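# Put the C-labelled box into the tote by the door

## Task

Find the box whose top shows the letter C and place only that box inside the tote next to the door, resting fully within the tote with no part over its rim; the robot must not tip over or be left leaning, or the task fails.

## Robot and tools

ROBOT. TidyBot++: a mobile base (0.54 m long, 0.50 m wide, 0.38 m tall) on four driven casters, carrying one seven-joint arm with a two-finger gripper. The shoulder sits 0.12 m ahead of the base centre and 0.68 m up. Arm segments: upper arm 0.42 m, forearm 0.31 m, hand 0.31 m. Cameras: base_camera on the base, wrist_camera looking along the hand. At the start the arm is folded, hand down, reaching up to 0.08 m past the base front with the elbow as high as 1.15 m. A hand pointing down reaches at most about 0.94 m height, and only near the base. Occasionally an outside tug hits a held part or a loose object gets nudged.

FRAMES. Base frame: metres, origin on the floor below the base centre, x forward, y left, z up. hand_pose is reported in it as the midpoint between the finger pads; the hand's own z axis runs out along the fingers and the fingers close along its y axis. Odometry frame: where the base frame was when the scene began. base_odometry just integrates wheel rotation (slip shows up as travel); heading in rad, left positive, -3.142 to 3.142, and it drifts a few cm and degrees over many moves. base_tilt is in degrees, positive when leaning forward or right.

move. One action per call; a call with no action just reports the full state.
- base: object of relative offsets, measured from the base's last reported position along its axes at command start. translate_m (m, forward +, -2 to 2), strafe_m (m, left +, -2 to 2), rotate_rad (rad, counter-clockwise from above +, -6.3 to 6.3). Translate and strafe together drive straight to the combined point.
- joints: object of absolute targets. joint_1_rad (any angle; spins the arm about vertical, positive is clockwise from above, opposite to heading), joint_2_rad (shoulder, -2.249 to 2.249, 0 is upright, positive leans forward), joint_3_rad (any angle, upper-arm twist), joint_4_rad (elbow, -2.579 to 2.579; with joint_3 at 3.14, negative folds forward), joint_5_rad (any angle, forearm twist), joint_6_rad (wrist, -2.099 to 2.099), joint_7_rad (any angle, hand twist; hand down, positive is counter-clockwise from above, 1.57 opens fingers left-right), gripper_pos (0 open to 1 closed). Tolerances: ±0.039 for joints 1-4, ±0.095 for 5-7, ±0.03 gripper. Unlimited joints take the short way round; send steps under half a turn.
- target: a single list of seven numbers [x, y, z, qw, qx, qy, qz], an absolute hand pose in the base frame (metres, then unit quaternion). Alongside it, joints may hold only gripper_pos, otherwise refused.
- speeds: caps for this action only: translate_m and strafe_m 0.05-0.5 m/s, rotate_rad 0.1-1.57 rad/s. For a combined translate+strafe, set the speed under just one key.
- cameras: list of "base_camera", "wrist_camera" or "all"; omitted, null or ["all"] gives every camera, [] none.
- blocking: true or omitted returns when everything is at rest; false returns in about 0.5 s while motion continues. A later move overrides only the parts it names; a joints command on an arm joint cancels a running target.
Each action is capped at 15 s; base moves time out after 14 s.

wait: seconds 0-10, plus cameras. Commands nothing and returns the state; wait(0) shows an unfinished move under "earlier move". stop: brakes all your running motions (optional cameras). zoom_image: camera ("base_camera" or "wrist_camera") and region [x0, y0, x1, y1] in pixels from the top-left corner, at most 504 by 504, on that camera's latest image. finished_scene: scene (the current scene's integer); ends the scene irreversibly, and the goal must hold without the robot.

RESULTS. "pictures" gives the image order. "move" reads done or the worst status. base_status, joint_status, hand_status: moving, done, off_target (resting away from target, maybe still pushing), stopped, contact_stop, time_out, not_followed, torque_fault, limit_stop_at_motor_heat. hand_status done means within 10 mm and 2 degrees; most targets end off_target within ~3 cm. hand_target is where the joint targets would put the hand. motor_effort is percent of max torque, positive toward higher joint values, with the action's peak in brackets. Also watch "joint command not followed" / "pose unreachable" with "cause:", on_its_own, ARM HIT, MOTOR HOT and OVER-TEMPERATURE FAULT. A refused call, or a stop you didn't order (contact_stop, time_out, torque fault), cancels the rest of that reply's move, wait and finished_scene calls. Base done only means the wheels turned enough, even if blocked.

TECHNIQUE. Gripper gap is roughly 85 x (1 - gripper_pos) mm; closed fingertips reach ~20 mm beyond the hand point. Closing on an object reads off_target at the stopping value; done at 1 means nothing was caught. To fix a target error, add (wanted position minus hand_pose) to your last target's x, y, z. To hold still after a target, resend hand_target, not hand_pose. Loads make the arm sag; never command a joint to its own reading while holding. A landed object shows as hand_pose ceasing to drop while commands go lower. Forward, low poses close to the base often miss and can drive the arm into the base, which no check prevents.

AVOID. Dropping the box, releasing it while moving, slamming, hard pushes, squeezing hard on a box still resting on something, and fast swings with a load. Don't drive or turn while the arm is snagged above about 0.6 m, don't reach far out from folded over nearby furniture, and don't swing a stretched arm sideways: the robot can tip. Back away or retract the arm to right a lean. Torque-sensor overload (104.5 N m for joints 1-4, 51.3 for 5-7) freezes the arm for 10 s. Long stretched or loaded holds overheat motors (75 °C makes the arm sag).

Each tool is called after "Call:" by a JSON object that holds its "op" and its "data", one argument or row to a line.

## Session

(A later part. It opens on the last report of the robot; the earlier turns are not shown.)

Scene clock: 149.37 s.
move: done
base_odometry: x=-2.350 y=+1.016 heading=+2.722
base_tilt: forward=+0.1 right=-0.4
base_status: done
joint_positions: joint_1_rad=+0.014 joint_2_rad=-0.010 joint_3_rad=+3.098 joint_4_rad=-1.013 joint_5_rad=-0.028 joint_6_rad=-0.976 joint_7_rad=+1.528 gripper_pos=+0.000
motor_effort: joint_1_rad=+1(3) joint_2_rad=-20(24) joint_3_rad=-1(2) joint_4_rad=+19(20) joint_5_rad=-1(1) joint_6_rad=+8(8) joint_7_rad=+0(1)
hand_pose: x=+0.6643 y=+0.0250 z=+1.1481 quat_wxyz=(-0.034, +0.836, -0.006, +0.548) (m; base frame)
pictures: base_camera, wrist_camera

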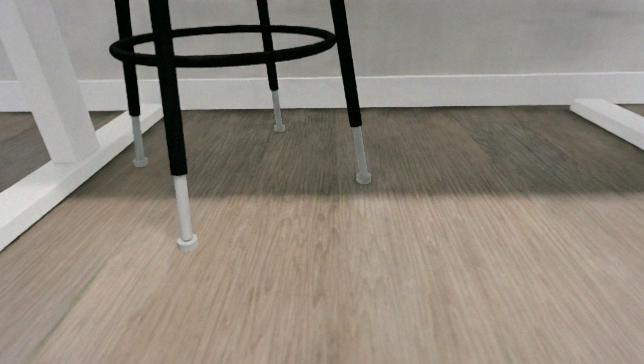

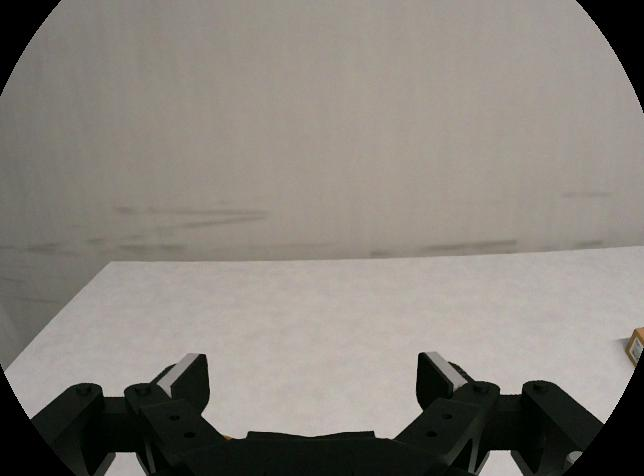

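Call:
{"op": "move", "data": {
  "joints": {"joint_6_rad": -1.5}
}}

Scene clock: 157.73 s.
move: done
base_odometry: x=-2.350 y=+1.016 heading=+2.722
base_tilt: forward=+0.1 right=-0.4
joint_positions: joint_1_rad=+0.014 joint_2_rad=-0.010 joint_3_rad=+3.098 joint_4_rad=-1.009 joint_5_rad=-0.028 joint_6_rad=-1.423 joint_7_rad=+1.528 gripper_pos=+0.000
joint_status: all done
motor_effort: joint_1_rad=+0(1) joint_2_rad=-19(20) joint_3_rad=-1(1) joint_4_rad=+17(19) joint_5_rad=-1(1) joint_6_rad=+6(8) joint_7_rad=+0(1)
hand_pose: x=+0.5831 y=+0.0239 z=+1.0388 quat_wxyz=(-0.026, +0.936, -0.003, +0.351) (m; base frame)
pictures: base_camera, wrist_camera

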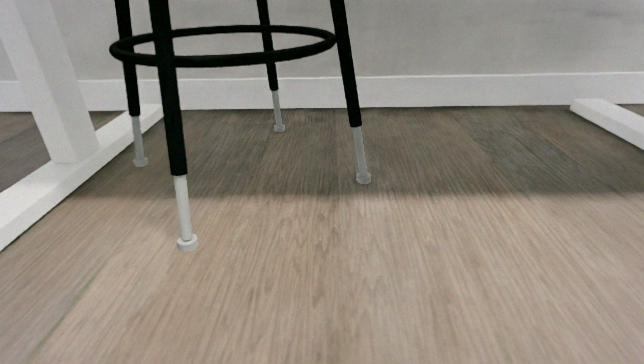

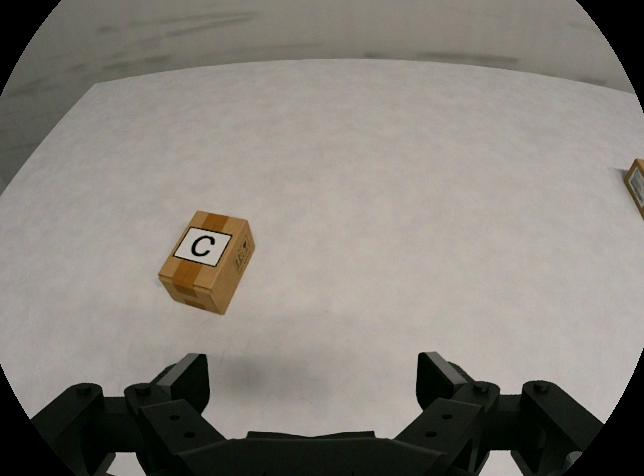

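Call:
{"op": "move", "data": {
  "base": {"strafe_m": 0.12}
}}

Scene clock: 168.00 s.
move: done
base_odometry: x=-2.400 y=+0.906 heading=+2.722
base_tilt: forward=+0.0 right=-0.4
base_status: done
joint_positions: joint_1_rad=+0.013 joint_2_rad=-0.010 joint_3_rad=+3.096 joint_4_rad=-1.009 joint_5_rad=-0.028 joint_6_rad=-1.424 joint_7_rad=+1.528 gripper_pos=+0.000
motor_effort: joint_1_rad=+1(3) joint_2_rad=-18(21) joint_3_rad=-1(3) joint_4_rad=+17(18) joint_5_rad=-1(2) joint_6_rad=+6(6) joint_7_rad=+0(0)
hand_pose: x=+0.5828 y=+0.0251 z=+1.0387 quat_wxyz=(-0.027, +0.936, -0.002, +0.351) (m; base frame)
pictures: base_camera, wrist_camera

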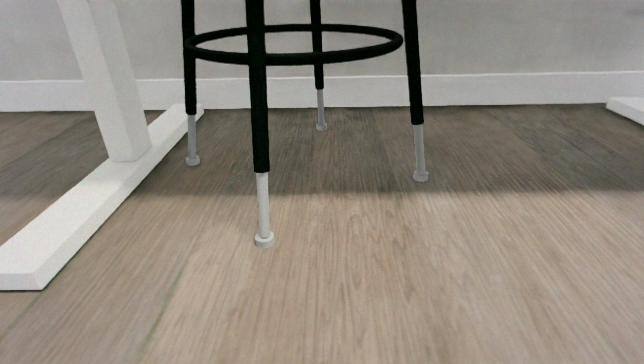

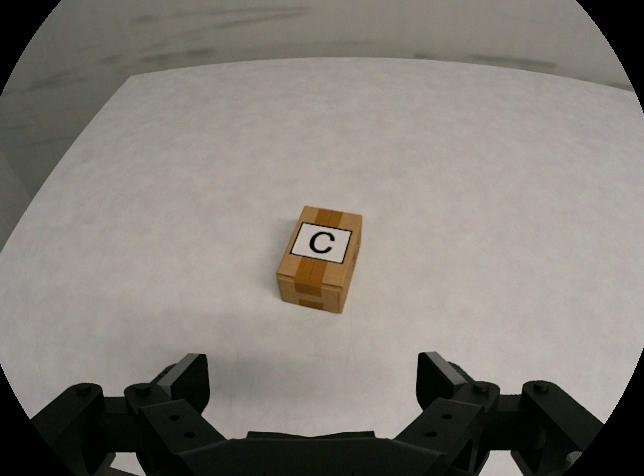

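Call:
{"op": "move", "data": {
  "base": {"translate_m": 0.25},
  "speeds": {"translate_m": 0.2}
}}

Call:
{"op": "move", "data": {
  "joints": {"joint_6_rad": -1.85, "joint_4_rad": -1.2}
}}

Scene clock: 180.87 s.
move: done
base_status: done
motor_effort: joint_1_rad=+0(1) joint_2_rad=-19(23) joint_3_rad=-1(2) joint_4_rad=+17(18) joint_5_rad=-1(1) joint_6_rad=+6(6) joint_7_rad=+0(0)

Scene clock: 182.43 s.
move: done
base_odometry: x=-2.628 y=+1.008 heading=+2.722
base_tilt: forward=+0.1 right=-0.4
joint_positions: joint_1_rad=+0.013 joint_2_rad=-0.007 joint_3_rad=+3.096 joint_4_rad=-1.187 joint_5_rad=-0.028 joint_6_rad=-1.767 joint_7_rad=+1.528 gripper_pos=+0.000
joint_status: all done
motor_effort: joint_1_rad=+0(1) joint_2_rad=-17(19) joint_3_rad=-1(1) joint_4_rad=+16(18) joint_5_rad=-1(1) joint_6_rad=+2(6) joint_7_rad=+0(1)
hand_pose: x=+0.4658 y=+0.0211 z=+0.9170 quat_wxyz=(-0.017, +0.995, -0.001, +0.097) (m; base frame)
pictures: base_camera, wrist_camera

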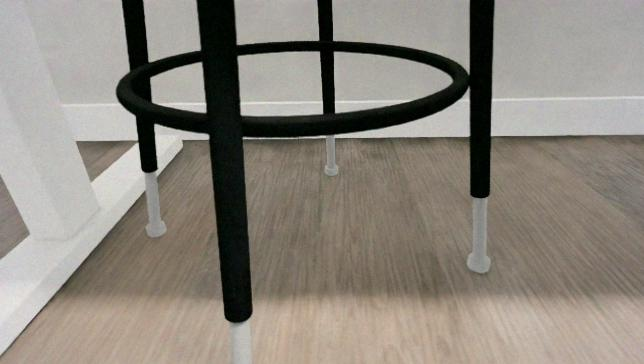

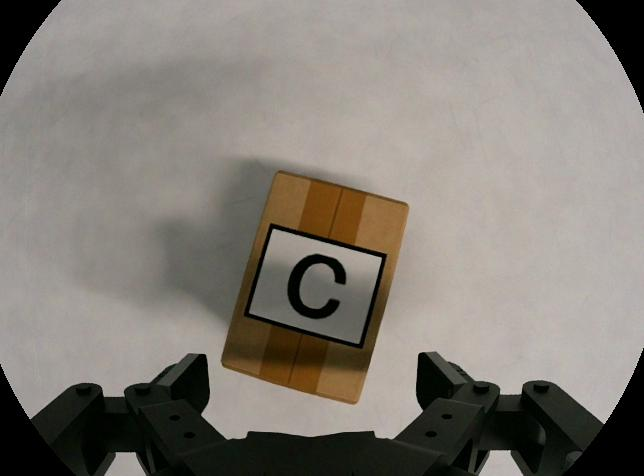

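Call:
{"op": "move", "data": {
  "target": [0.505, 0.021, 0.935, 0, 0.9916, -0.1296, 0]
}}

Scene clock: 190.17 s.
move: off_target
base_odometry: x=-2.628 y=+1.008 heading=+2.722
base_tilt: forward=+0.1 right=-0.5
joint_positions: joint_1_rad=-0.065 joint_2_rad=+0.252 joint_3_rad=+3.188 joint_4_rad=-0.776 joint_5_rad=-0.028 joint_6_rad=-2.010 joint_7_rad=+1.330 gripper_pos=+0.000
motor_effort: joint_1_rad=+0(1) joint_2_rad=-26(27) joint_3_rad=-1(1) joint_4_rad=+15(16) joint_5_rad=+0(1) joint_6_rad=+1(2) joint_7_rad=+0(1)
hand_pose: x=+0.5253 y=+0.0205 z=+0.9420 quat_wxyz=(-0.013, +0.993, -0.103, +0.051) (m; base frame)
hand_target: x=+0.5085 y=+0.0211 z=+0.9350 quat_wxyz=(-0.001, +0.992, -0.130, +0.005) (m; base frame)
hand_status: off_target (0.021 m and 6.7 deg from the pose sent, 0.043 m and 18.5 deg at the start; a joint's target at an end of its range on 40 of 40 steps)
pictures: base_camera, wrist_camera

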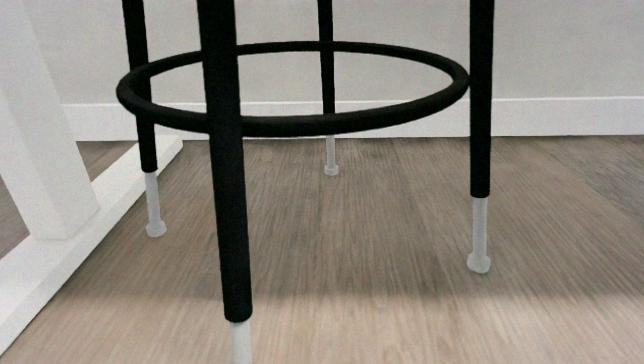

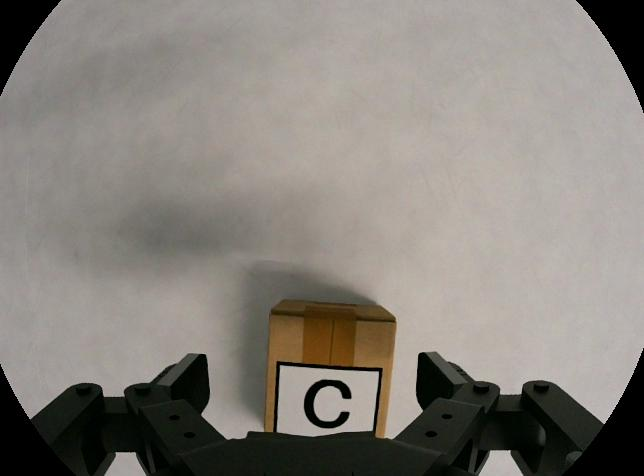

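Call:
{"op": "move", "data": {
  "target": [0.462, 0.0115, 0.905, 0, 0.9916, -0.1296, 0]
}}

Scene clock: 197.37 s.
move: off_target
base_odometry: x=-2.628 y=+1.008 heading=+2.722
base_tilt: forward=+0.1 right=-0.5
joint_positions: joint_1_rad=-0.065 joint_2_rad=+0.135 joint_3_rad=+3.188 joint_4_rad=-1.052 joint_5_rad=-0.028 joint_6_rad=-2.012 joint_7_rad=+1.329 gripper_pos=+0.000
motor_effort: joint_1_rad=+0(1) joint_2_rad=-22(27) joint_3_rad=-1(1) joint_4_rad=+15(15) joint_5_rad=+0(1) joint_6_rad=-1(1) joint_7_rad=+0(0)
hand_pose: x=+0.4495 y=+0.0169 z=+0.9056 quat_wxyz=(-0.006, +0.994, -0.106, -0.030) (m; base frame)
hand_target: x=+0.4620 y=+0.0115 z=+0.9050 quat_wxyz=(+0.000, +0.992, -0.130, +0.000) (m; base frame)
hand_status: off_target (0.014 m and 4.4 deg from the pose sent, 0.074 m and 6.7 deg at the start)
pictures: base_camera, wrist_camera

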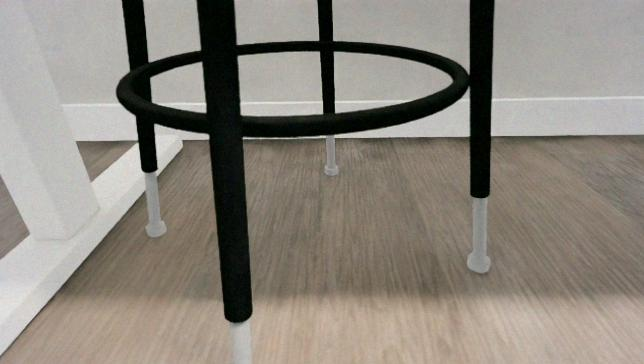

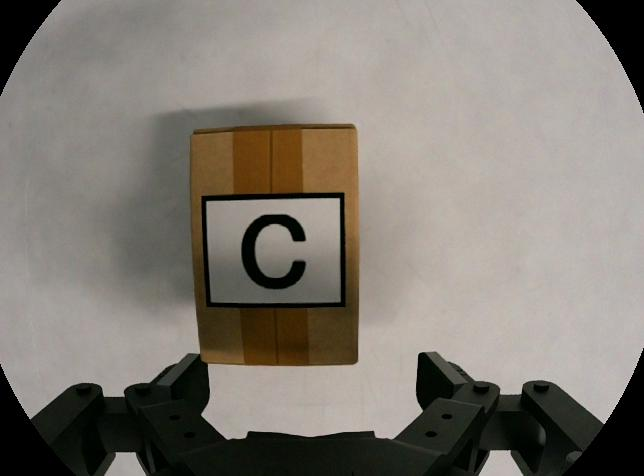

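Call:
{"op": "move", "data": {
  "target": [0.505, 0.019, 0.91, 0, 0.9916, -0.1296, 0]
}}

Scene clock: 203.17 s.
move: off_target
base_odometry: x=-2.628 y=+1.008 heading=+2.722
base_tilt: forward=+0.1 right=-0.4
joint_positions: joint_1_rad=-0.065 joint_2_rad=+0.216 joint_3_rad=+3.188 joint_4_rad=-0.916 joint_5_rad=-0.028 joint_6_rad=-2.012 joint_7_rad=+1.329 gripper_pos=+0.000
motor_effort: joint_1_rad=+1(1) joint_2_rad=-25(26) joint_3_rad=-1(1) joint_4_rad=+15(15) joint_5_rad=-1(1) joint_6_rad=+0(1) joint_7_rad=+0(0)
hand_pose: x=+0.4929 y=+0.0189 z=+0.9150 quat_wxyz=(-0.007, +0.994, -0.105, -0.002) (m; base frame)
hand_target: x=+0.5050 y=+0.0190 z=+0.9100 quat_wxyz=(+0.000, +0.992, -0.130, +0.000) (m; base frame)
hand_status: off_target (0.013 m and 3.0 deg from the pose sent, 0.056 m and 4.4 deg at the start)
pictures: base_camera, wrist_camera

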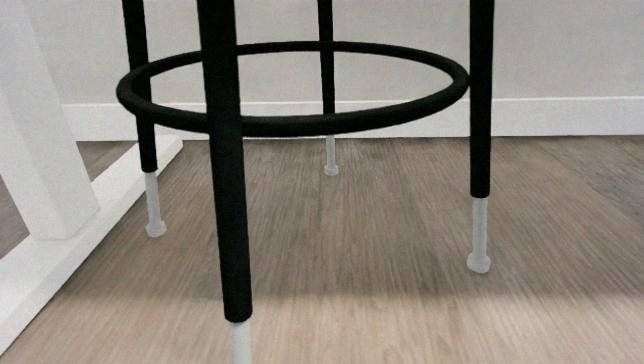

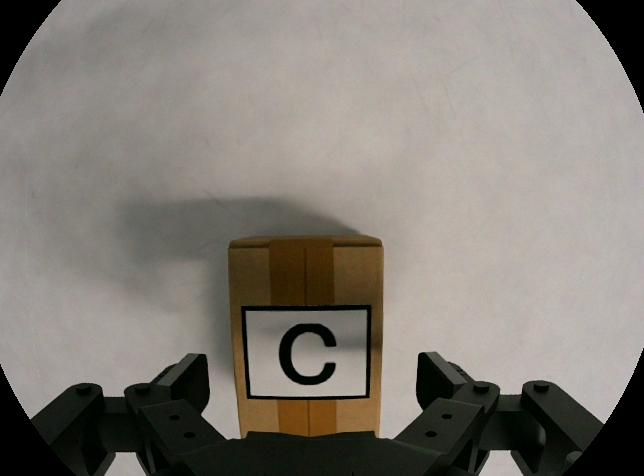

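Call:
{"op": "move", "data": {
  "target": [0.507, 0.023, 0.88, 0, 0.9916, -0.1296, 0]
}}

Scene clock: 207.87 s.
move: off_target
base_odometry: x=-2.628 y=+1.008 heading=+2.722
base_tilt: forward=+0.1 right=-0.4
joint_positions: joint_1_rad=-0.066 joint_2_rad=+0.216 joint_3_rad=+3.188 joint_4_rad=-1.025 joint_5_rad=-0.028 joint_6_rad=-1.967 joint_7_rad=+1.318 gripper_pos=+0.000
motor_effort: joint_1_rad=+0(1) joint_2_rad=-25(26) joint_3_rad=-1(1) joint_4_rad=+15(16) joint_5_rad=+0(1) joint_6_rad=-1(1) joint_7_rad=+0(0)
hand_pose: x=+0.4861 y=+0.0190 z=+0.8840 quat_wxyz=(-0.004, +0.993, -0.111, -0.034) (m; base frame)
hand_target: x=+0.5070 y=+0.0230 z=+0.8800 quat_wxyz=(+0.000, +0.992, -0.130, +0.000) (m; base frame)
hand_status: off_target (0.022 m and 4.4 deg from the pose sent, 0.038 m and 3.0 deg at the start)
pictures: base_camera, wrist_camera

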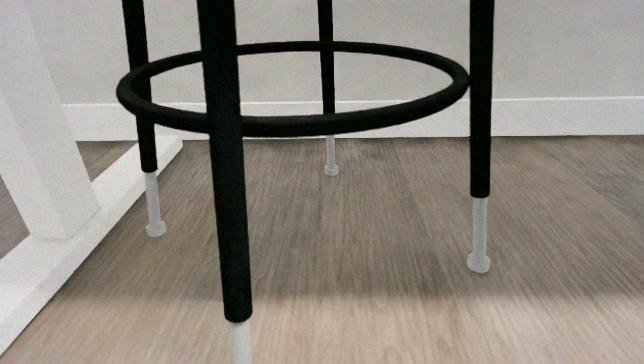

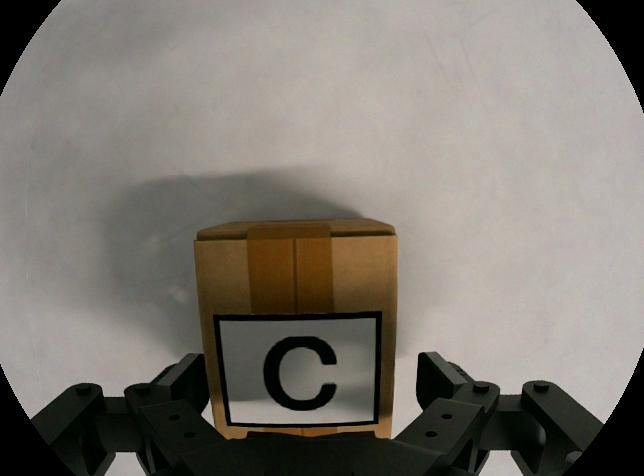

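Call:
{"op": "move", "data": {
  "target": [0.515, 0.028, 0.878, -0.004, 0.991, -0.1296, 0.032]
}}

Scene clock: 216.10 s.
move: off_target
base_odometry: x=-2.628 y=+1.008 heading=+2.722
base_tilt: forward=+0.1 right=-0.4
joint_positions: joint_1_rad=-0.076 joint_2_rad=+0.198 joint_3_rad=+3.188 joint_4_rad=-1.075 joint_5_rad=-0.028 joint_6_rad=-1.887 joint_7_rad=+1.300 gripper_pos=+0.000
motor_effort: joint_1_rad=+0(1) joint_2_rad=-25(26) joint_3_rad=-1(1) joint_4_rad=+15(16) joint_5_rad=-1(1) joint_6_rad=+0(1) joint_7_rad=+0(0)
hand_pose: x=+0.4966 y=+0.0228 z=+0.8754 quat_wxyz=(-0.007, +0.993, -0.116, -0.010) (m; base frame)
hand_target: x=+0.5150 y=+0.0280 z=+0.8780 quat_wxyz=(-0.004, +0.991, -0.130, +0.032) (m; base frame)
hand_status: off_target (0.019 m and 5.1 deg from the pose sent, 0.031 m and 7.8 deg at the start)
pictures: base_camera, wrist_camera

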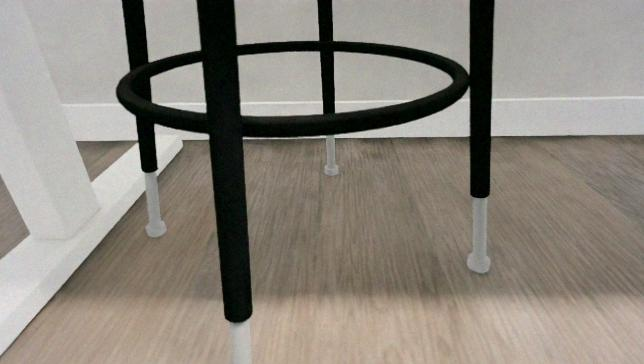

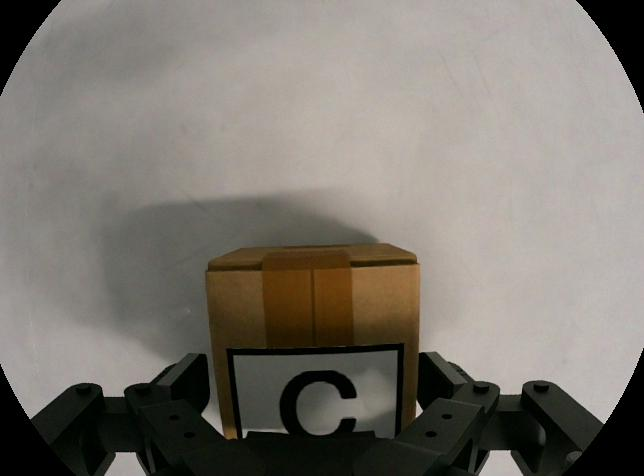

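Call:
{"op": "move", "data": {
  "joints": {"gripper_pos": 0.4}
}}

Scene clock: 219.50 s.
move: off_target
base_odometry: x=-2.628 y=+1.008 heading=+2.722
base_tilt: forward=+0.0 right=-0.4
joint_positions: joint_1_rad=-0.076 joint_2_rad=+0.194 joint_3_rad=+3.188 joint_4_rad=-1.077 joint_5_rad=-0.027 joint_6_rad=-1.886 joint_7_rad=+1.300 gripper_pos=+0.344
joint_status: gripper_pos off_target (ended at +0.344, target +0.400)
motor_effort: joint_1_rad=+0(1) joint_2_rad=-25(26) joint_3_rad=+0(1) joint_4_rad=+16(16) joint_5_rad=-1(2) joint_6_rad=+0(1) joint_7_rad=+0(0)
hand_pose: x=+0.4956 y=+0.0227 z=+0.8761 quat_wxyz=(-0.007, +0.993, -0.116, -0.009) (m; base frame)
pictures: base_camera, wrist_camera

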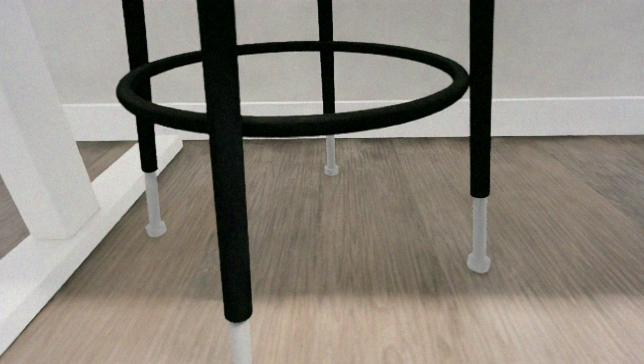

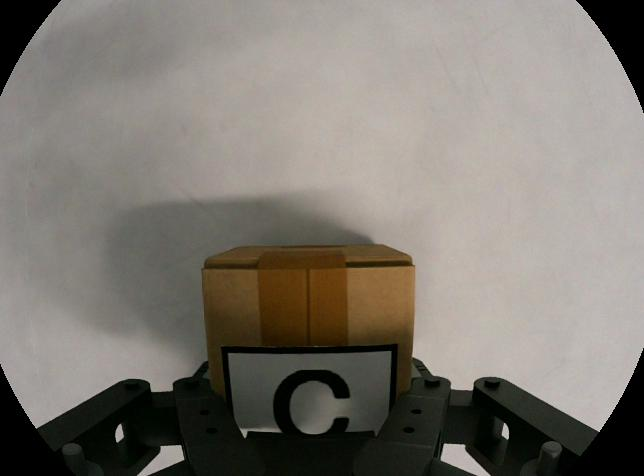

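Call:
{"op": "move", "data": {
  "joints": {"gripper_pos": 0.55},
  "cameras": []
}}

Call:
{"op": "move", "data": {
  "target": [0.515, 0.028, 0.915, -0.004, 0.991, -0.1296, 0.032]
}}

Scene clock: 223.57 s.
move: off_target
joint_status: gripper_pos off_target (ended at +0.344, target +0.550)
motor_effort: joint_1_rad=+0(1) joint_2_rad=-25(25) joint_3_rad=+0(1) joint_4_rad=+15(16) joint_5_rad=-1(1) joint_6_rad=+0(0) joint_7_rad=+0(0)
pictures: none

Scene clock: 224.70 s.
move: off_target
base_odometry: x=-2.628 y=+1.008 heading=+2.722
base_tilt: forward=+0.1 right=-0.4
joint_positions: joint_1_rad=-0.080 joint_2_rad=+0.194 joint_3_rad=+3.188 joint_4_rad=-0.929 joint_5_rad=-0.027 joint_6_rad=-1.887 joint_7_rad=+1.300 gripper_pos=+0.344
motor_effort: joint_1_rad=+1(1) joint_2_rad=-25(27) joint_3_rad=+0(1) joint_4_rad=+16(17) joint_5_rad=+0(1) joint_6_rad=+1(1) joint_7_rad=+0(0)
hand_pose: x=+0.5242 y=+0.0256 z=+0.9221 quat_wxyz=(-0.018, +0.991, -0.112, +0.064) (m; base frame)
hand_target: x=+0.5150 y=+0.0280 z=+0.9150 quat_wxyz=(-0.004, +0.991, -0.130, +0.032) (m; base frame)
hand_status: off_target (0.012 m and 4.4 deg from the pose sent, 0.044 m and 5.0 deg at the start)
pictures: base_camera, wrist_camera

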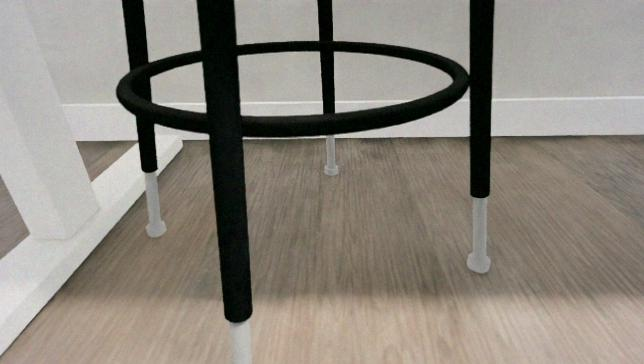

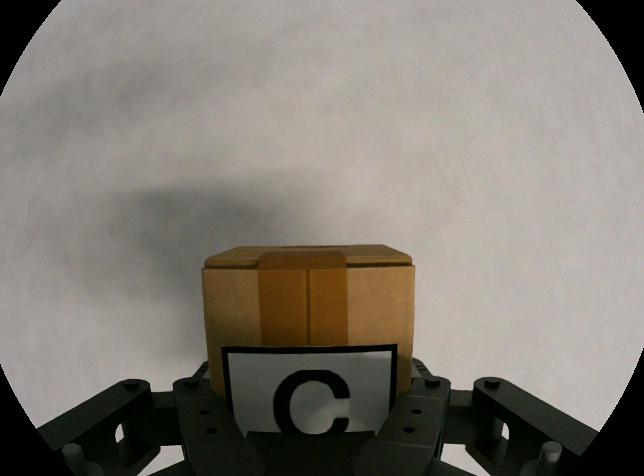

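Call:
{"op": "move", "data": {
  "joints": {"gripper_pos": 1.0, "joint_4_rad": -0.8, "joint_2_rad": 0.05, "joint_6_rad": -1.9}
}}

Call:
{"op": "move", "data": {
  "base": {"translate_m": -0.7},
  "speeds": {"translate_m": 0.4}
}}

Scene clock: 229.53 s.
move: off_target
joint_status: gripper_pos off_target (ended at +0.344, target +1.000); the others done
motor_effort: joint_1_rad=+1(1) joint_2_rad=-18(29) joint_3_rad=-1(1) joint_4_rad=+15(18) joint_5_rad=-1(1) joint_6_rad=+4(5) joint_7_rad=+0(0)

Scene clock: 232.50 s.
move: done
base_odometry: x=-1.988 y=+0.723 heading=+2.723
base_tilt: forward=+0.0 right=-0.4
base_status: done
joint_positions: joint_1_rad=-0.085 joint_2_rad=+0.048 joint_3_rad=+3.188 joint_4_rad=-0.810 joint_5_rad=-0.027 joint_6_rad=-1.887 joint_7_rad=+1.300 gripper_pos=+0.344
motor_effort: joint_1_rad=+1(4) joint_2_rad=-19(23) joint_3_rad=+0(4) joint_4_rad=+15(16) joint_5_rad=+0(3) joint_6_rad=+4(4) joint_7_rad=+0(0)
hand_pose: x=+0.4970 y=+0.0247 z=+1.0206 quat_wxyz=(-0.041, +0.975, -0.107, +0.193) (m; base frame)
pictures: base_camera, wrist_camera

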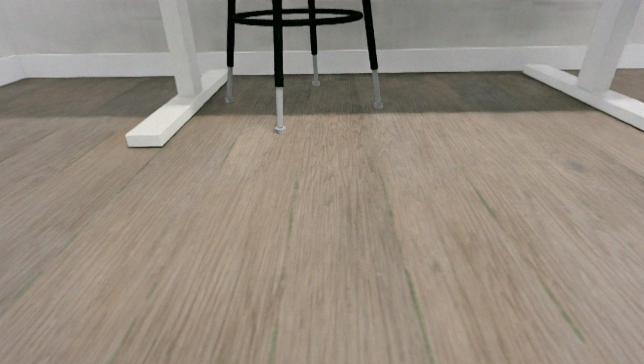

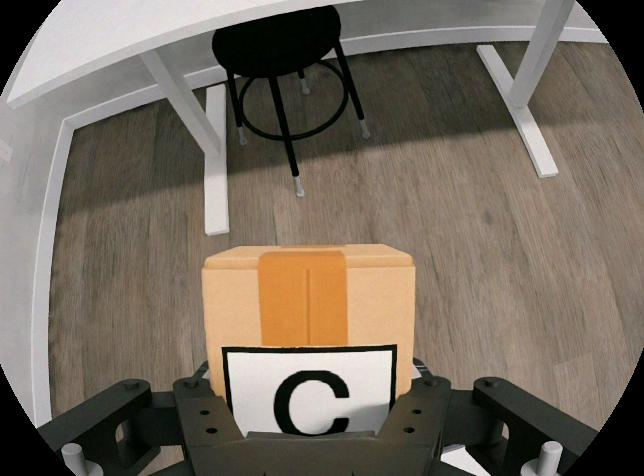

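Call:
{"op": "move", "data": {
  "joints": {"joint_2_rad": -0.3, "joint_4_rad": -2.0, "joint_6_rad": -1.3},
  "cameras": []
}}

Call:
{"op": "move", "data": {
  "base": {"translate_m": -0.437, "strafe_m": 0.88},
  "cameras": []
}}

Call:
{"op": "move", "data": {
  "base": {"rotate_rad": -3.1},
  "speeds": {"rotate_rad": 1.0}
}}

Scene clock: 253.93 s.
move: done
joint_status: all done
motor_effort: joint_1_rad=+0(1) joint_2_rad=-8(19) joint_3_rad=+0(1) joint_4_rad=+17(19) joint_5_rad=-1(1) joint_6_rad=+1(4) joint_7_rad=+0(1)
pictures: none

Scene clock: 257.27 s.
move: done
base_status: done
motor_effort: joint_1_rad=+0(2) joint_2_rad=-8(9) joint_3_rad=-1(2) joint_4_rad=+17(17) joint_5_rad=-1(2) joint_6_rad=+1(1) joint_7_rad=+0(1)
pictures: none

Scene clock: 261.30 s.
move: done
base_odometry: x=-1.946 y=-0.259 heading=-0.375
base_tilt: forward=+0.1 right=-0.5
base_status: done
joint_positions: joint_1_rad=-0.086 joint_2_rad=-0.279 joint_3_rad=+3.188 joint_4_rad=-1.988 joint_5_rad=-0.027 joint_6_rad=-1.380 joint_7_rad=+1.300 gripper_pos=+0.344
motor_effort: joint_1_rad=+1(2) joint_2_rad=-8(9) joint_3_rad=+0(2) joint_4_rad=+17(17) joint_5_rad=-1(1) joint_6_rad=+0(1) joint_7_rad=+0(0)
hand_pose: x=+0.3310 y=+0.0176 z=+0.7326 quat_wxyz=(-0.024, +0.993, -0.117, +0.023) (m; base frame)
pictures: base_camera, wrist_camera

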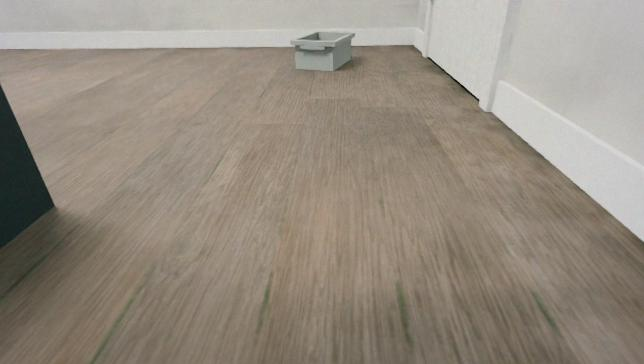

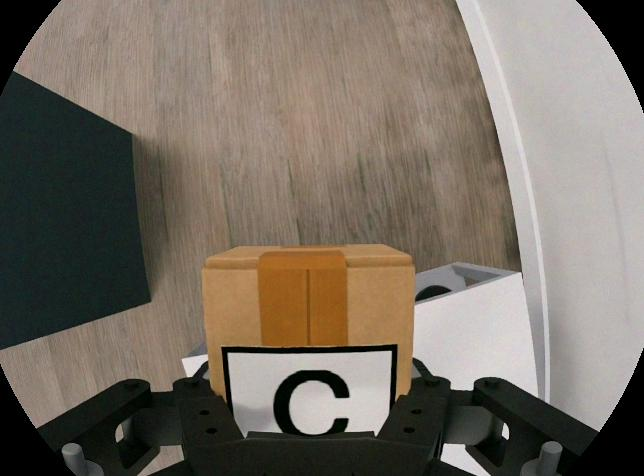

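Call:
{"op": "move", "data": {
  "base": {"translate_m": 1.0}
}}

Scene clock: 266.57 s.
move: done
base_odometry: x=-1.016 y=-0.626 heading=-0.377
base_tilt: forward=+0.1 right=-0.5
base_status: done
joint_positions: joint_1_rad=-0.086 joint_2_rad=-0.286 joint_3_rad=+3.188 joint_4_rad=-1.989 joint_5_rad=-0.027 joint_6_rad=-1.376 joint_7_rad=+1.300 gripper_pos=+0.344
motor_effort: joint_1_rad=+1(1) joint_2_rad=-8(10) joint_3_rad=-1(1) joint_4_rad=+17(18) joint_5_rad=-1(1) joint_6_rad=+1(1) joint_7_rad=+0(0)
hand_pose: x=+0.3312 y=+0.0176 z=+0.7336 quat_wxyz=(-0.024, +0.992, -0.117, +0.028) (m; base frame)
pictures: base_camera, wrist_camera

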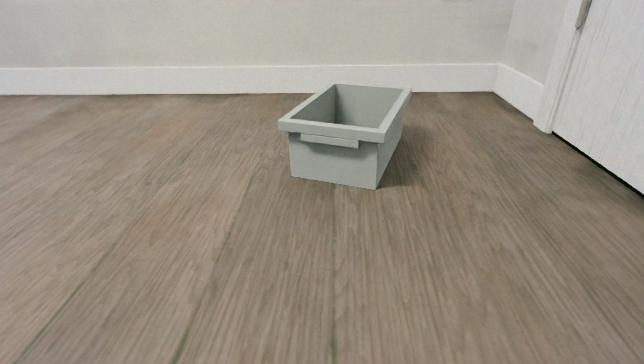

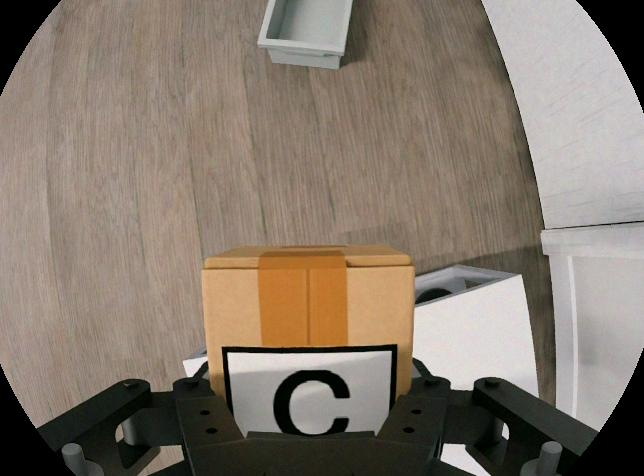

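Call:
{"op": "move", "data": {
  "base": {"translate_m": 0.48},
  "speeds": {"translate_m": 0.3}
}}

Call:
{"op": "move", "data": {
  "target": [0.5, -0.07, 0.6, 0, 0.808, 0.589, 0]
}}

Scene clock: 288.30 s.
move: done
base_status: done
motor_effort: joint_1_rad=+0(1) joint_2_rad=-8(10) joint_3_rad=-1(1) joint_4_rad=+17(18) joint_5_rad=-1(1) joint_6_rad=+1(1) joint_7_rad=+0(1)

Scene clock: 290.83 s.
move: off_target
base_odometry: x=-0.569 y=-0.803 heading=-0.378
base_tilt: forward=+0.1 right=-0.4
joint_positions: joint_1_rad=+0.304 joint_2_rad=+0.290 joint_3_rad=+2.981 joint_4_rad=-1.864 joint_5_rad=+0.024 joint_6_rad=-1.074 joint_7_rad=+2.893 gripper_pos=+0.344
motor_effort: joint_1_rad=+0(1) joint_2_rad=-26(28) joint_3_rad=-2(2) joint_4_rad=+13(17) joint_5_rad=-1(1) joint_6_rad=-1(1) joint_7_rad=+0(0)
hand_pose: x=+0.4691 y=-0.0547 z=+0.6035 quat_wxyz=(-0.037, +0.829, +0.558, -0.022) (m; base frame)
hand_target: x=+0.5000 y=-0.0700 z=+0.6000 quat_wxyz=(+0.000, +0.808, +0.589, +0.000) (m; base frame)
hand_status: off_target (0.035 m and 6.5 deg from the pose sent, 0.233 m and 85.7 deg at the start)
pictures: base_camera, wrist_camera

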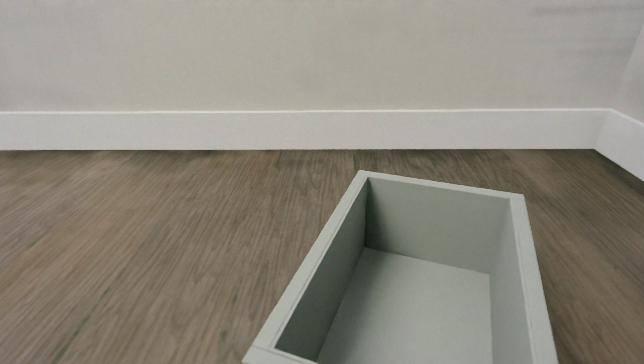

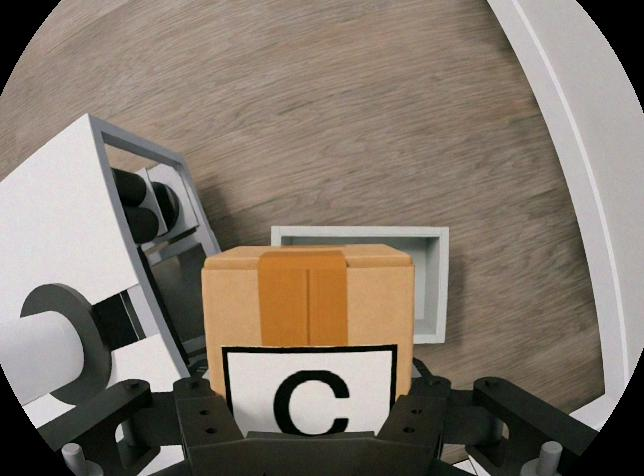

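Call:
{"op": "move", "data": {
  "target": [0.54, -0.105, 0.4, 0.038, 0.808, 0.589, 0.0206]
}}

Scene clock: 302.23 s.
move: off_target
base_odometry: x=-0.569 y=-0.803 heading=-0.378
base_tilt: forward=+0.1 right=-0.5
joint_positions: joint_1_rad=+0.396 joint_2_rad=+0.726 joint_3_rad=+2.898 joint_4_rad=-1.973 joint_5_rad=+0.502 joint_6_rad=-0.474 joint_7_rad=+2.611 gripper_pos=+0.344
motor_effort: joint_1_rad=+0(1) joint_2_rad=-34(36) joint_3_rad=-4(4) joint_4_rad=+7(14) joint_5_rad=+0(1) joint_6_rad=+0(1) joint_7_rad=+0(1)
hand_pose: x=+0.5264 y=-0.1118 z=+0.4096 quat_wxyz=(+0.033, +0.803, +0.595, -0.011) (m; base frame)
hand_target: x=+0.5400 y=-0.1050 z=+0.4000 quat_wxyz=(+0.038, +0.807, +0.589, +0.021) (m; base frame)
hand_status: off_target (0.018 m and 3.8 deg from the pose sent, 0.221 m and 10.8 deg at the start)
pictures: base_camera, wrist_camera

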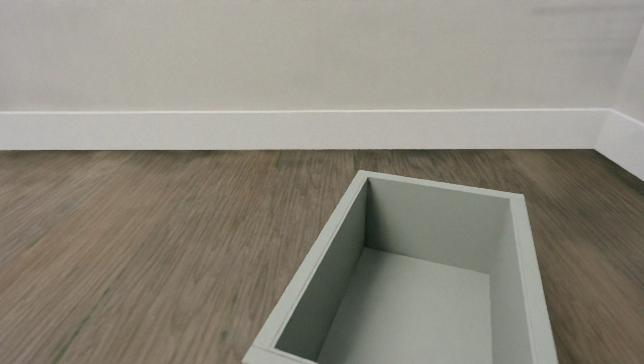

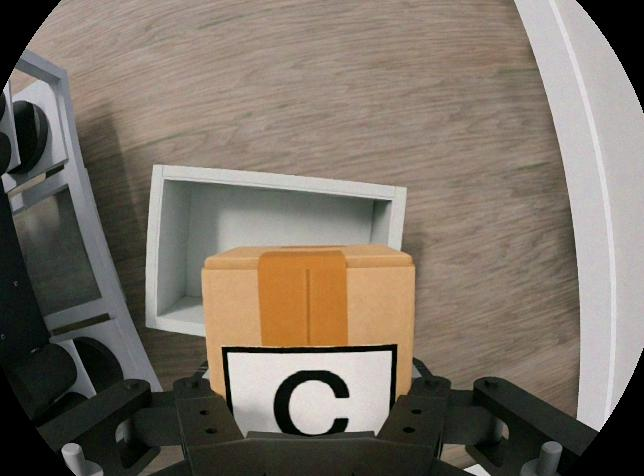

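Call:
{"op": "move", "data": {
  "target": [0.513, -0.081, 0.29, 0.0054, 0.83, 0.557, 0.032]
}}

Scene clock: 312.53 s.
move: off_target
base_odometry: x=-0.569 y=-0.803 heading=-0.378
base_tilt: forward=+0.1 right=-0.4
joint_positions: joint_1_rad=+0.338 joint_2_rad=+0.978 joint_3_rad=+3.013 joint_4_rad=-2.027 joint_5_rad=+0.665 joint_6_rad=-0.162 joint_7_rad=+2.360 gripper_pos=+0.344
motor_effort: joint_1_rad=+0(1) joint_2_rad=-36(39) joint_3_rad=-3(4) joint_4_rad=+2(7) joint_5_rad=-1(1) joint_6_rad=+0(0) joint_7_rad=+0(0)
hand_pose: x=+0.5028 y=-0.0928 z=+0.2974 quat_wxyz=(+0.002, +0.831, +0.557, +0.006) (m; base frame)
hand_target: x=+0.5130 y=-0.0810 z=+0.2900 quat_wxyz=(+0.005, +0.830, +0.557, +0.032) (m; base frame)
hand_status: off_target (0.017 m and 3.0 deg from the pose sent, 0.124 m and 8.0 deg at the start)
pictures: base_camera, wrist_camera

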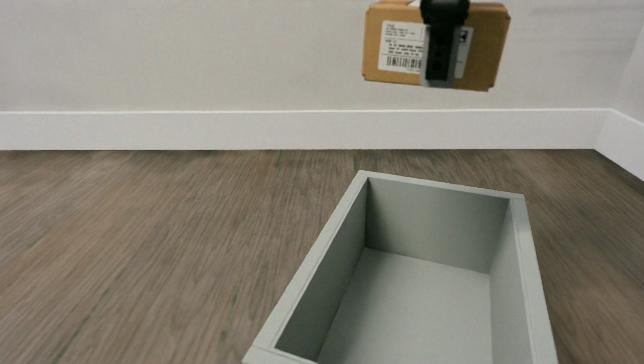

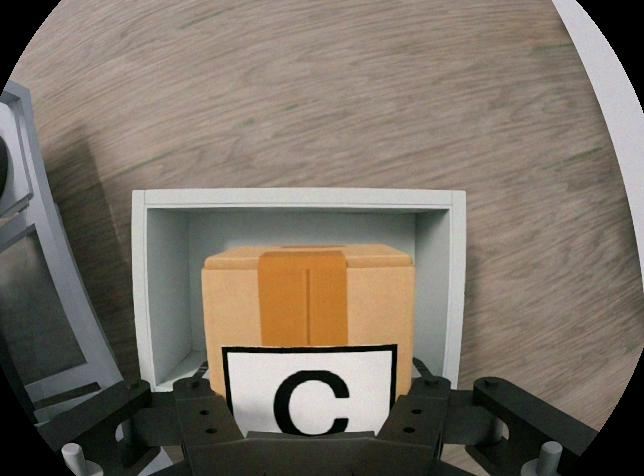

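Call:
{"op": "move", "data": {
  "target": [0.508, -0.074, 0.17, 0.0054, 0.83, 0.557, 0.032]
}}

Scene clock: 318.67 s.
move: off_target
base_odometry: x=-0.569 y=-0.803 heading=-0.378
base_tilt: forward=+0.1 right=-0.4
joint_positions: joint_1_rad=+0.190 joint_2_rad=+1.279 joint_3_rad=+3.190 joint_4_rad=-1.940 joint_5_rad=+0.666 joint_6_rad=+0.087 joint_7_rad=+2.338 gripper_pos=+0.344
motor_effort: joint_1_rad=+0(1) joint_2_rad=-37(39) joint_3_rad=-1(4) joint_4_rad=-2(2) joint_5_rad=+0(1) joint_6_rad=+0(0) joint_7_rad=+0(0)
hand_pose: x=+0.4864 y=-0.0813 z=+0.1780 quat_wxyz=(-0.006, +0.818, +0.576, +0.000) (m; base frame)
hand_target: x=+0.5080 y=-0.0740 z=+0.1700 quat_wxyz=(+0.005, +0.830, +0.557, +0.032) (m; base frame)
hand_status: off_target (0.024 m and 4.6 deg from the pose sent, 0.129 m and 3.0 deg at the start)
pictures: base_camera, wrist_camera

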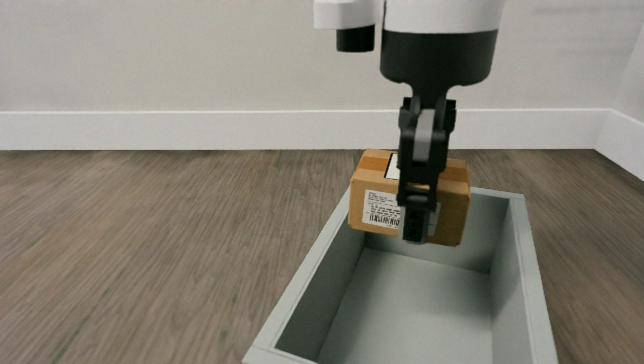

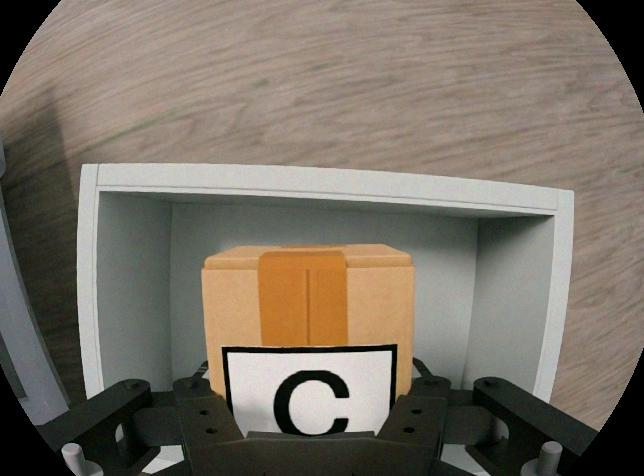

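Call:
{"op": "move", "data": {
  "target": [0.512, -0.078, 0.09, 0.0054, 0.835, 0.549, 0.032]
}}

Scene clock: 322.40 s.
move: off_target
base_odometry: x=-0.569 y=-0.803 heading=-0.378
base_tilt: forward=+0.1 right=-0.4
joint_positions: joint_1_rad=+0.182 joint_2_rad=+1.478 joint_3_rad=+3.209 joint_4_rad=-1.775 joint_5_rad=+0.665 joint_6_rad=+0.128 joint_7_rad=+2.317 gripper_pos=+0.344
motor_effort: joint_1_rad=+0(1) joint_2_rad=-38(40) joint_3_rad=+0(1) joint_4_rad=-2(3) joint_5_rad=+0(1) joint_6_rad=+0(0) joint_7_rad=+0(0)
hand_pose: x=+0.4908 y=-0.0846 z=+0.0972 quat_wxyz=(-0.007, +0.820, +0.572, +0.001) (m; base frame)
hand_target: x=+0.5120 y=-0.0780 z=+0.0900 quat_wxyz=(+0.005, +0.835, +0.549, +0.032) (m; base frame)
hand_status: off_target (0.023 m and 5.0 deg from the pose sent, 0.092 m and 5.3 deg at the start)
pictures: base_camera, wrist_camera

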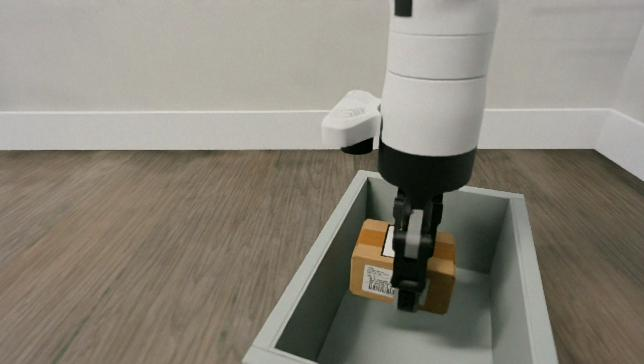

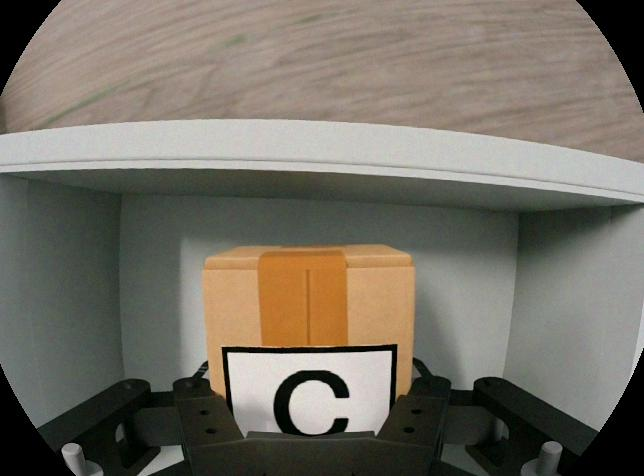

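Call:
{"op": "move", "data": {
  "target": [0.512, -0.078, 0.065, 0.0054, 0.835, 0.549, 0.032]
}}

Call:
{"op": "move", "data": {
  "target": [0.512, -0.078, 0.05, 0.0054, 0.835, 0.549, 0.032]
}}

Scene clock: 324.73 s.
move: off_target
motor_effort: joint_1_rad=+0(1) joint_2_rad=-38(40) joint_3_rad=+0(1) joint_4_rad=-2(3) joint_5_rad=+0(1) joint_6_rad=+0(0) joint_7_rad=+0(0)
hand_status: off_target (0.018 m and 4.8 deg from the pose sent, 0.039 m and 5.0 deg at the start)

Scene clock: 325.47 s.
move: off_target
base_odometry: x=-0.569 y=-0.803 heading=-0.378
base_tilt: forward=+0.1 right=-0.4
joint_positions: joint_1_rad=+0.179 joint_2_rad=+1.566 joint_3_rad=+3.212 joint_4_rad=-1.677 joint_5_rad=+0.665 joint_6_rad=+0.134 joint_7_rad=+2.311 gripper_pos=+0.344
motor_effort: joint_1_rad=+0(1) joint_2_rad=-38(40) joint_3_rad=+0(1) joint_4_rad=-2(3) joint_5_rad=+0(1) joint_6_rad=+0(0) joint_7_rad=+0(0)
hand_pose: x=+0.5002 y=-0.0859 z=+0.0598 quat_wxyz=(-0.003, +0.819, +0.574, +0.006) (m; base frame)
hand_target: x=+0.5120 y=-0.0780 z=+0.0500 quat_wxyz=(+0.005, +0.835, +0.549, +0.032) (m; base frame)
hand_status: off_target (0.017 m and 4.6 deg from the pose sent, 0.029 m and 4.8 deg at the start)
pictures: base_camera, wrist_camera

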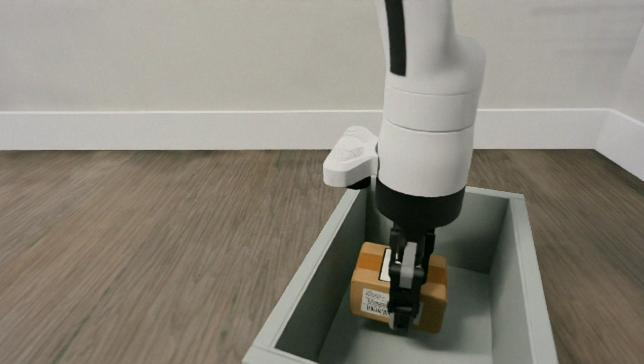

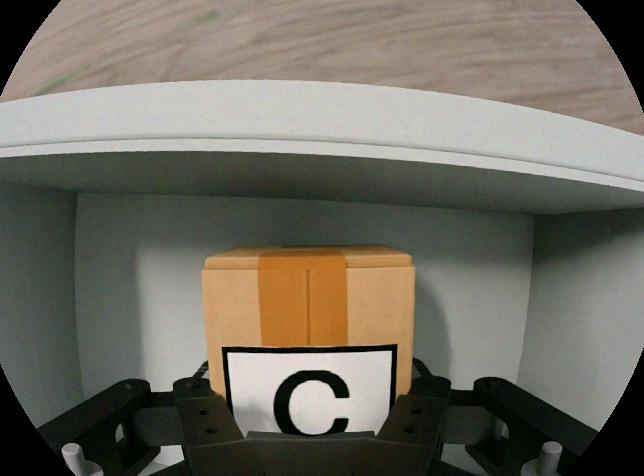

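Call:
{"op": "move", "data": {
  "target": [0.508, -0.076, 0.038, 0.0054, 0.835, 0.549, 0.032]
}}

Call:
{"op": "zoom_image", "data": {
  "camera": "base_camera",
  "region": [320, 220, 500, 350]
}}

Scene clock: 327.63 s.
move: off_target
base_odometry: x=-0.569 y=-0.803 heading=-0.378
base_tilt: forward=+0.1 right=-0.4
joint_positions: joint_1_rad=+0.168 joint_2_rad=+1.596 joint_3_rad=+3.221 joint_4_rad=-1.661 joint_5_rad=+0.659 joint_6_rad=+0.149 joint_7_rad=+2.310 gripper_pos=+0.344
motor_effort: joint_1_rad=+0(1) joint_2_rad=-38(40) joint_3_rad=+0(1) joint_4_rad=-2(3) joint_5_rad=+0(1) joint_6_rad=+0(0) joint_7_rad=+0(0)
hand_pose: x=+0.4952 y=-0.0838 z=+0.0477 quat_wxyz=(-0.003, +0.817, +0.576, +0.005) (m; base frame)
hand_target: x=+0.5080 y=-0.0760 z=+0.0380 quat_wxyz=(+0.005, +0.835, +0.549, +0.032) (m; base frame)
hand_status: off_target (0.018 m and 4.9 deg from the pose sent, 0.025 m and 4.6 deg at the start)
pictures: base_camera, wrist_camera

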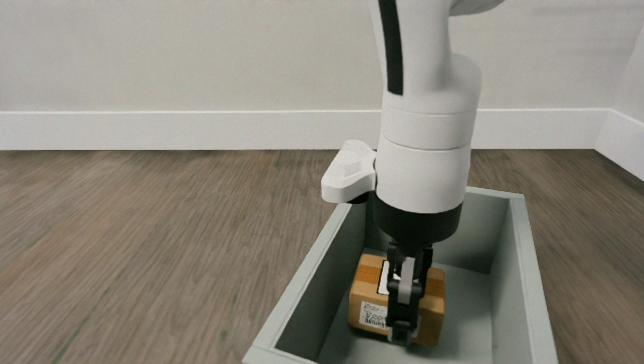

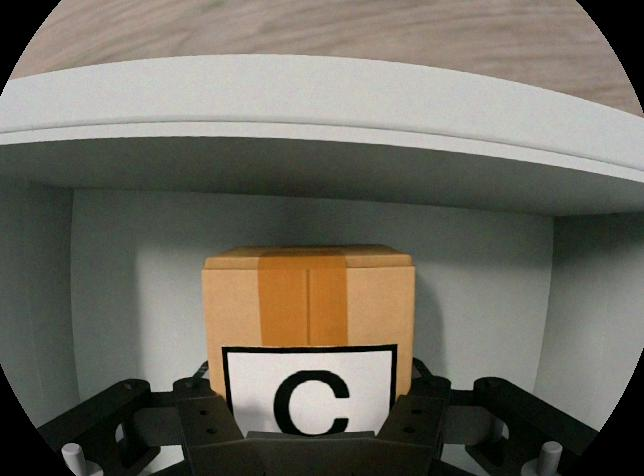

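Scaled by 2.800.

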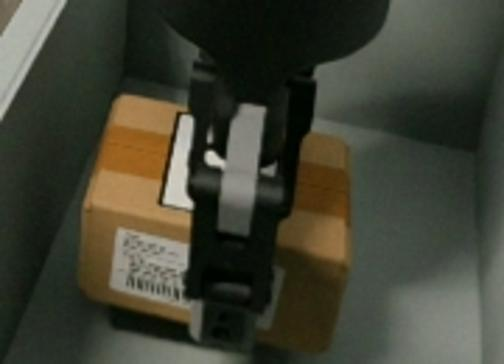

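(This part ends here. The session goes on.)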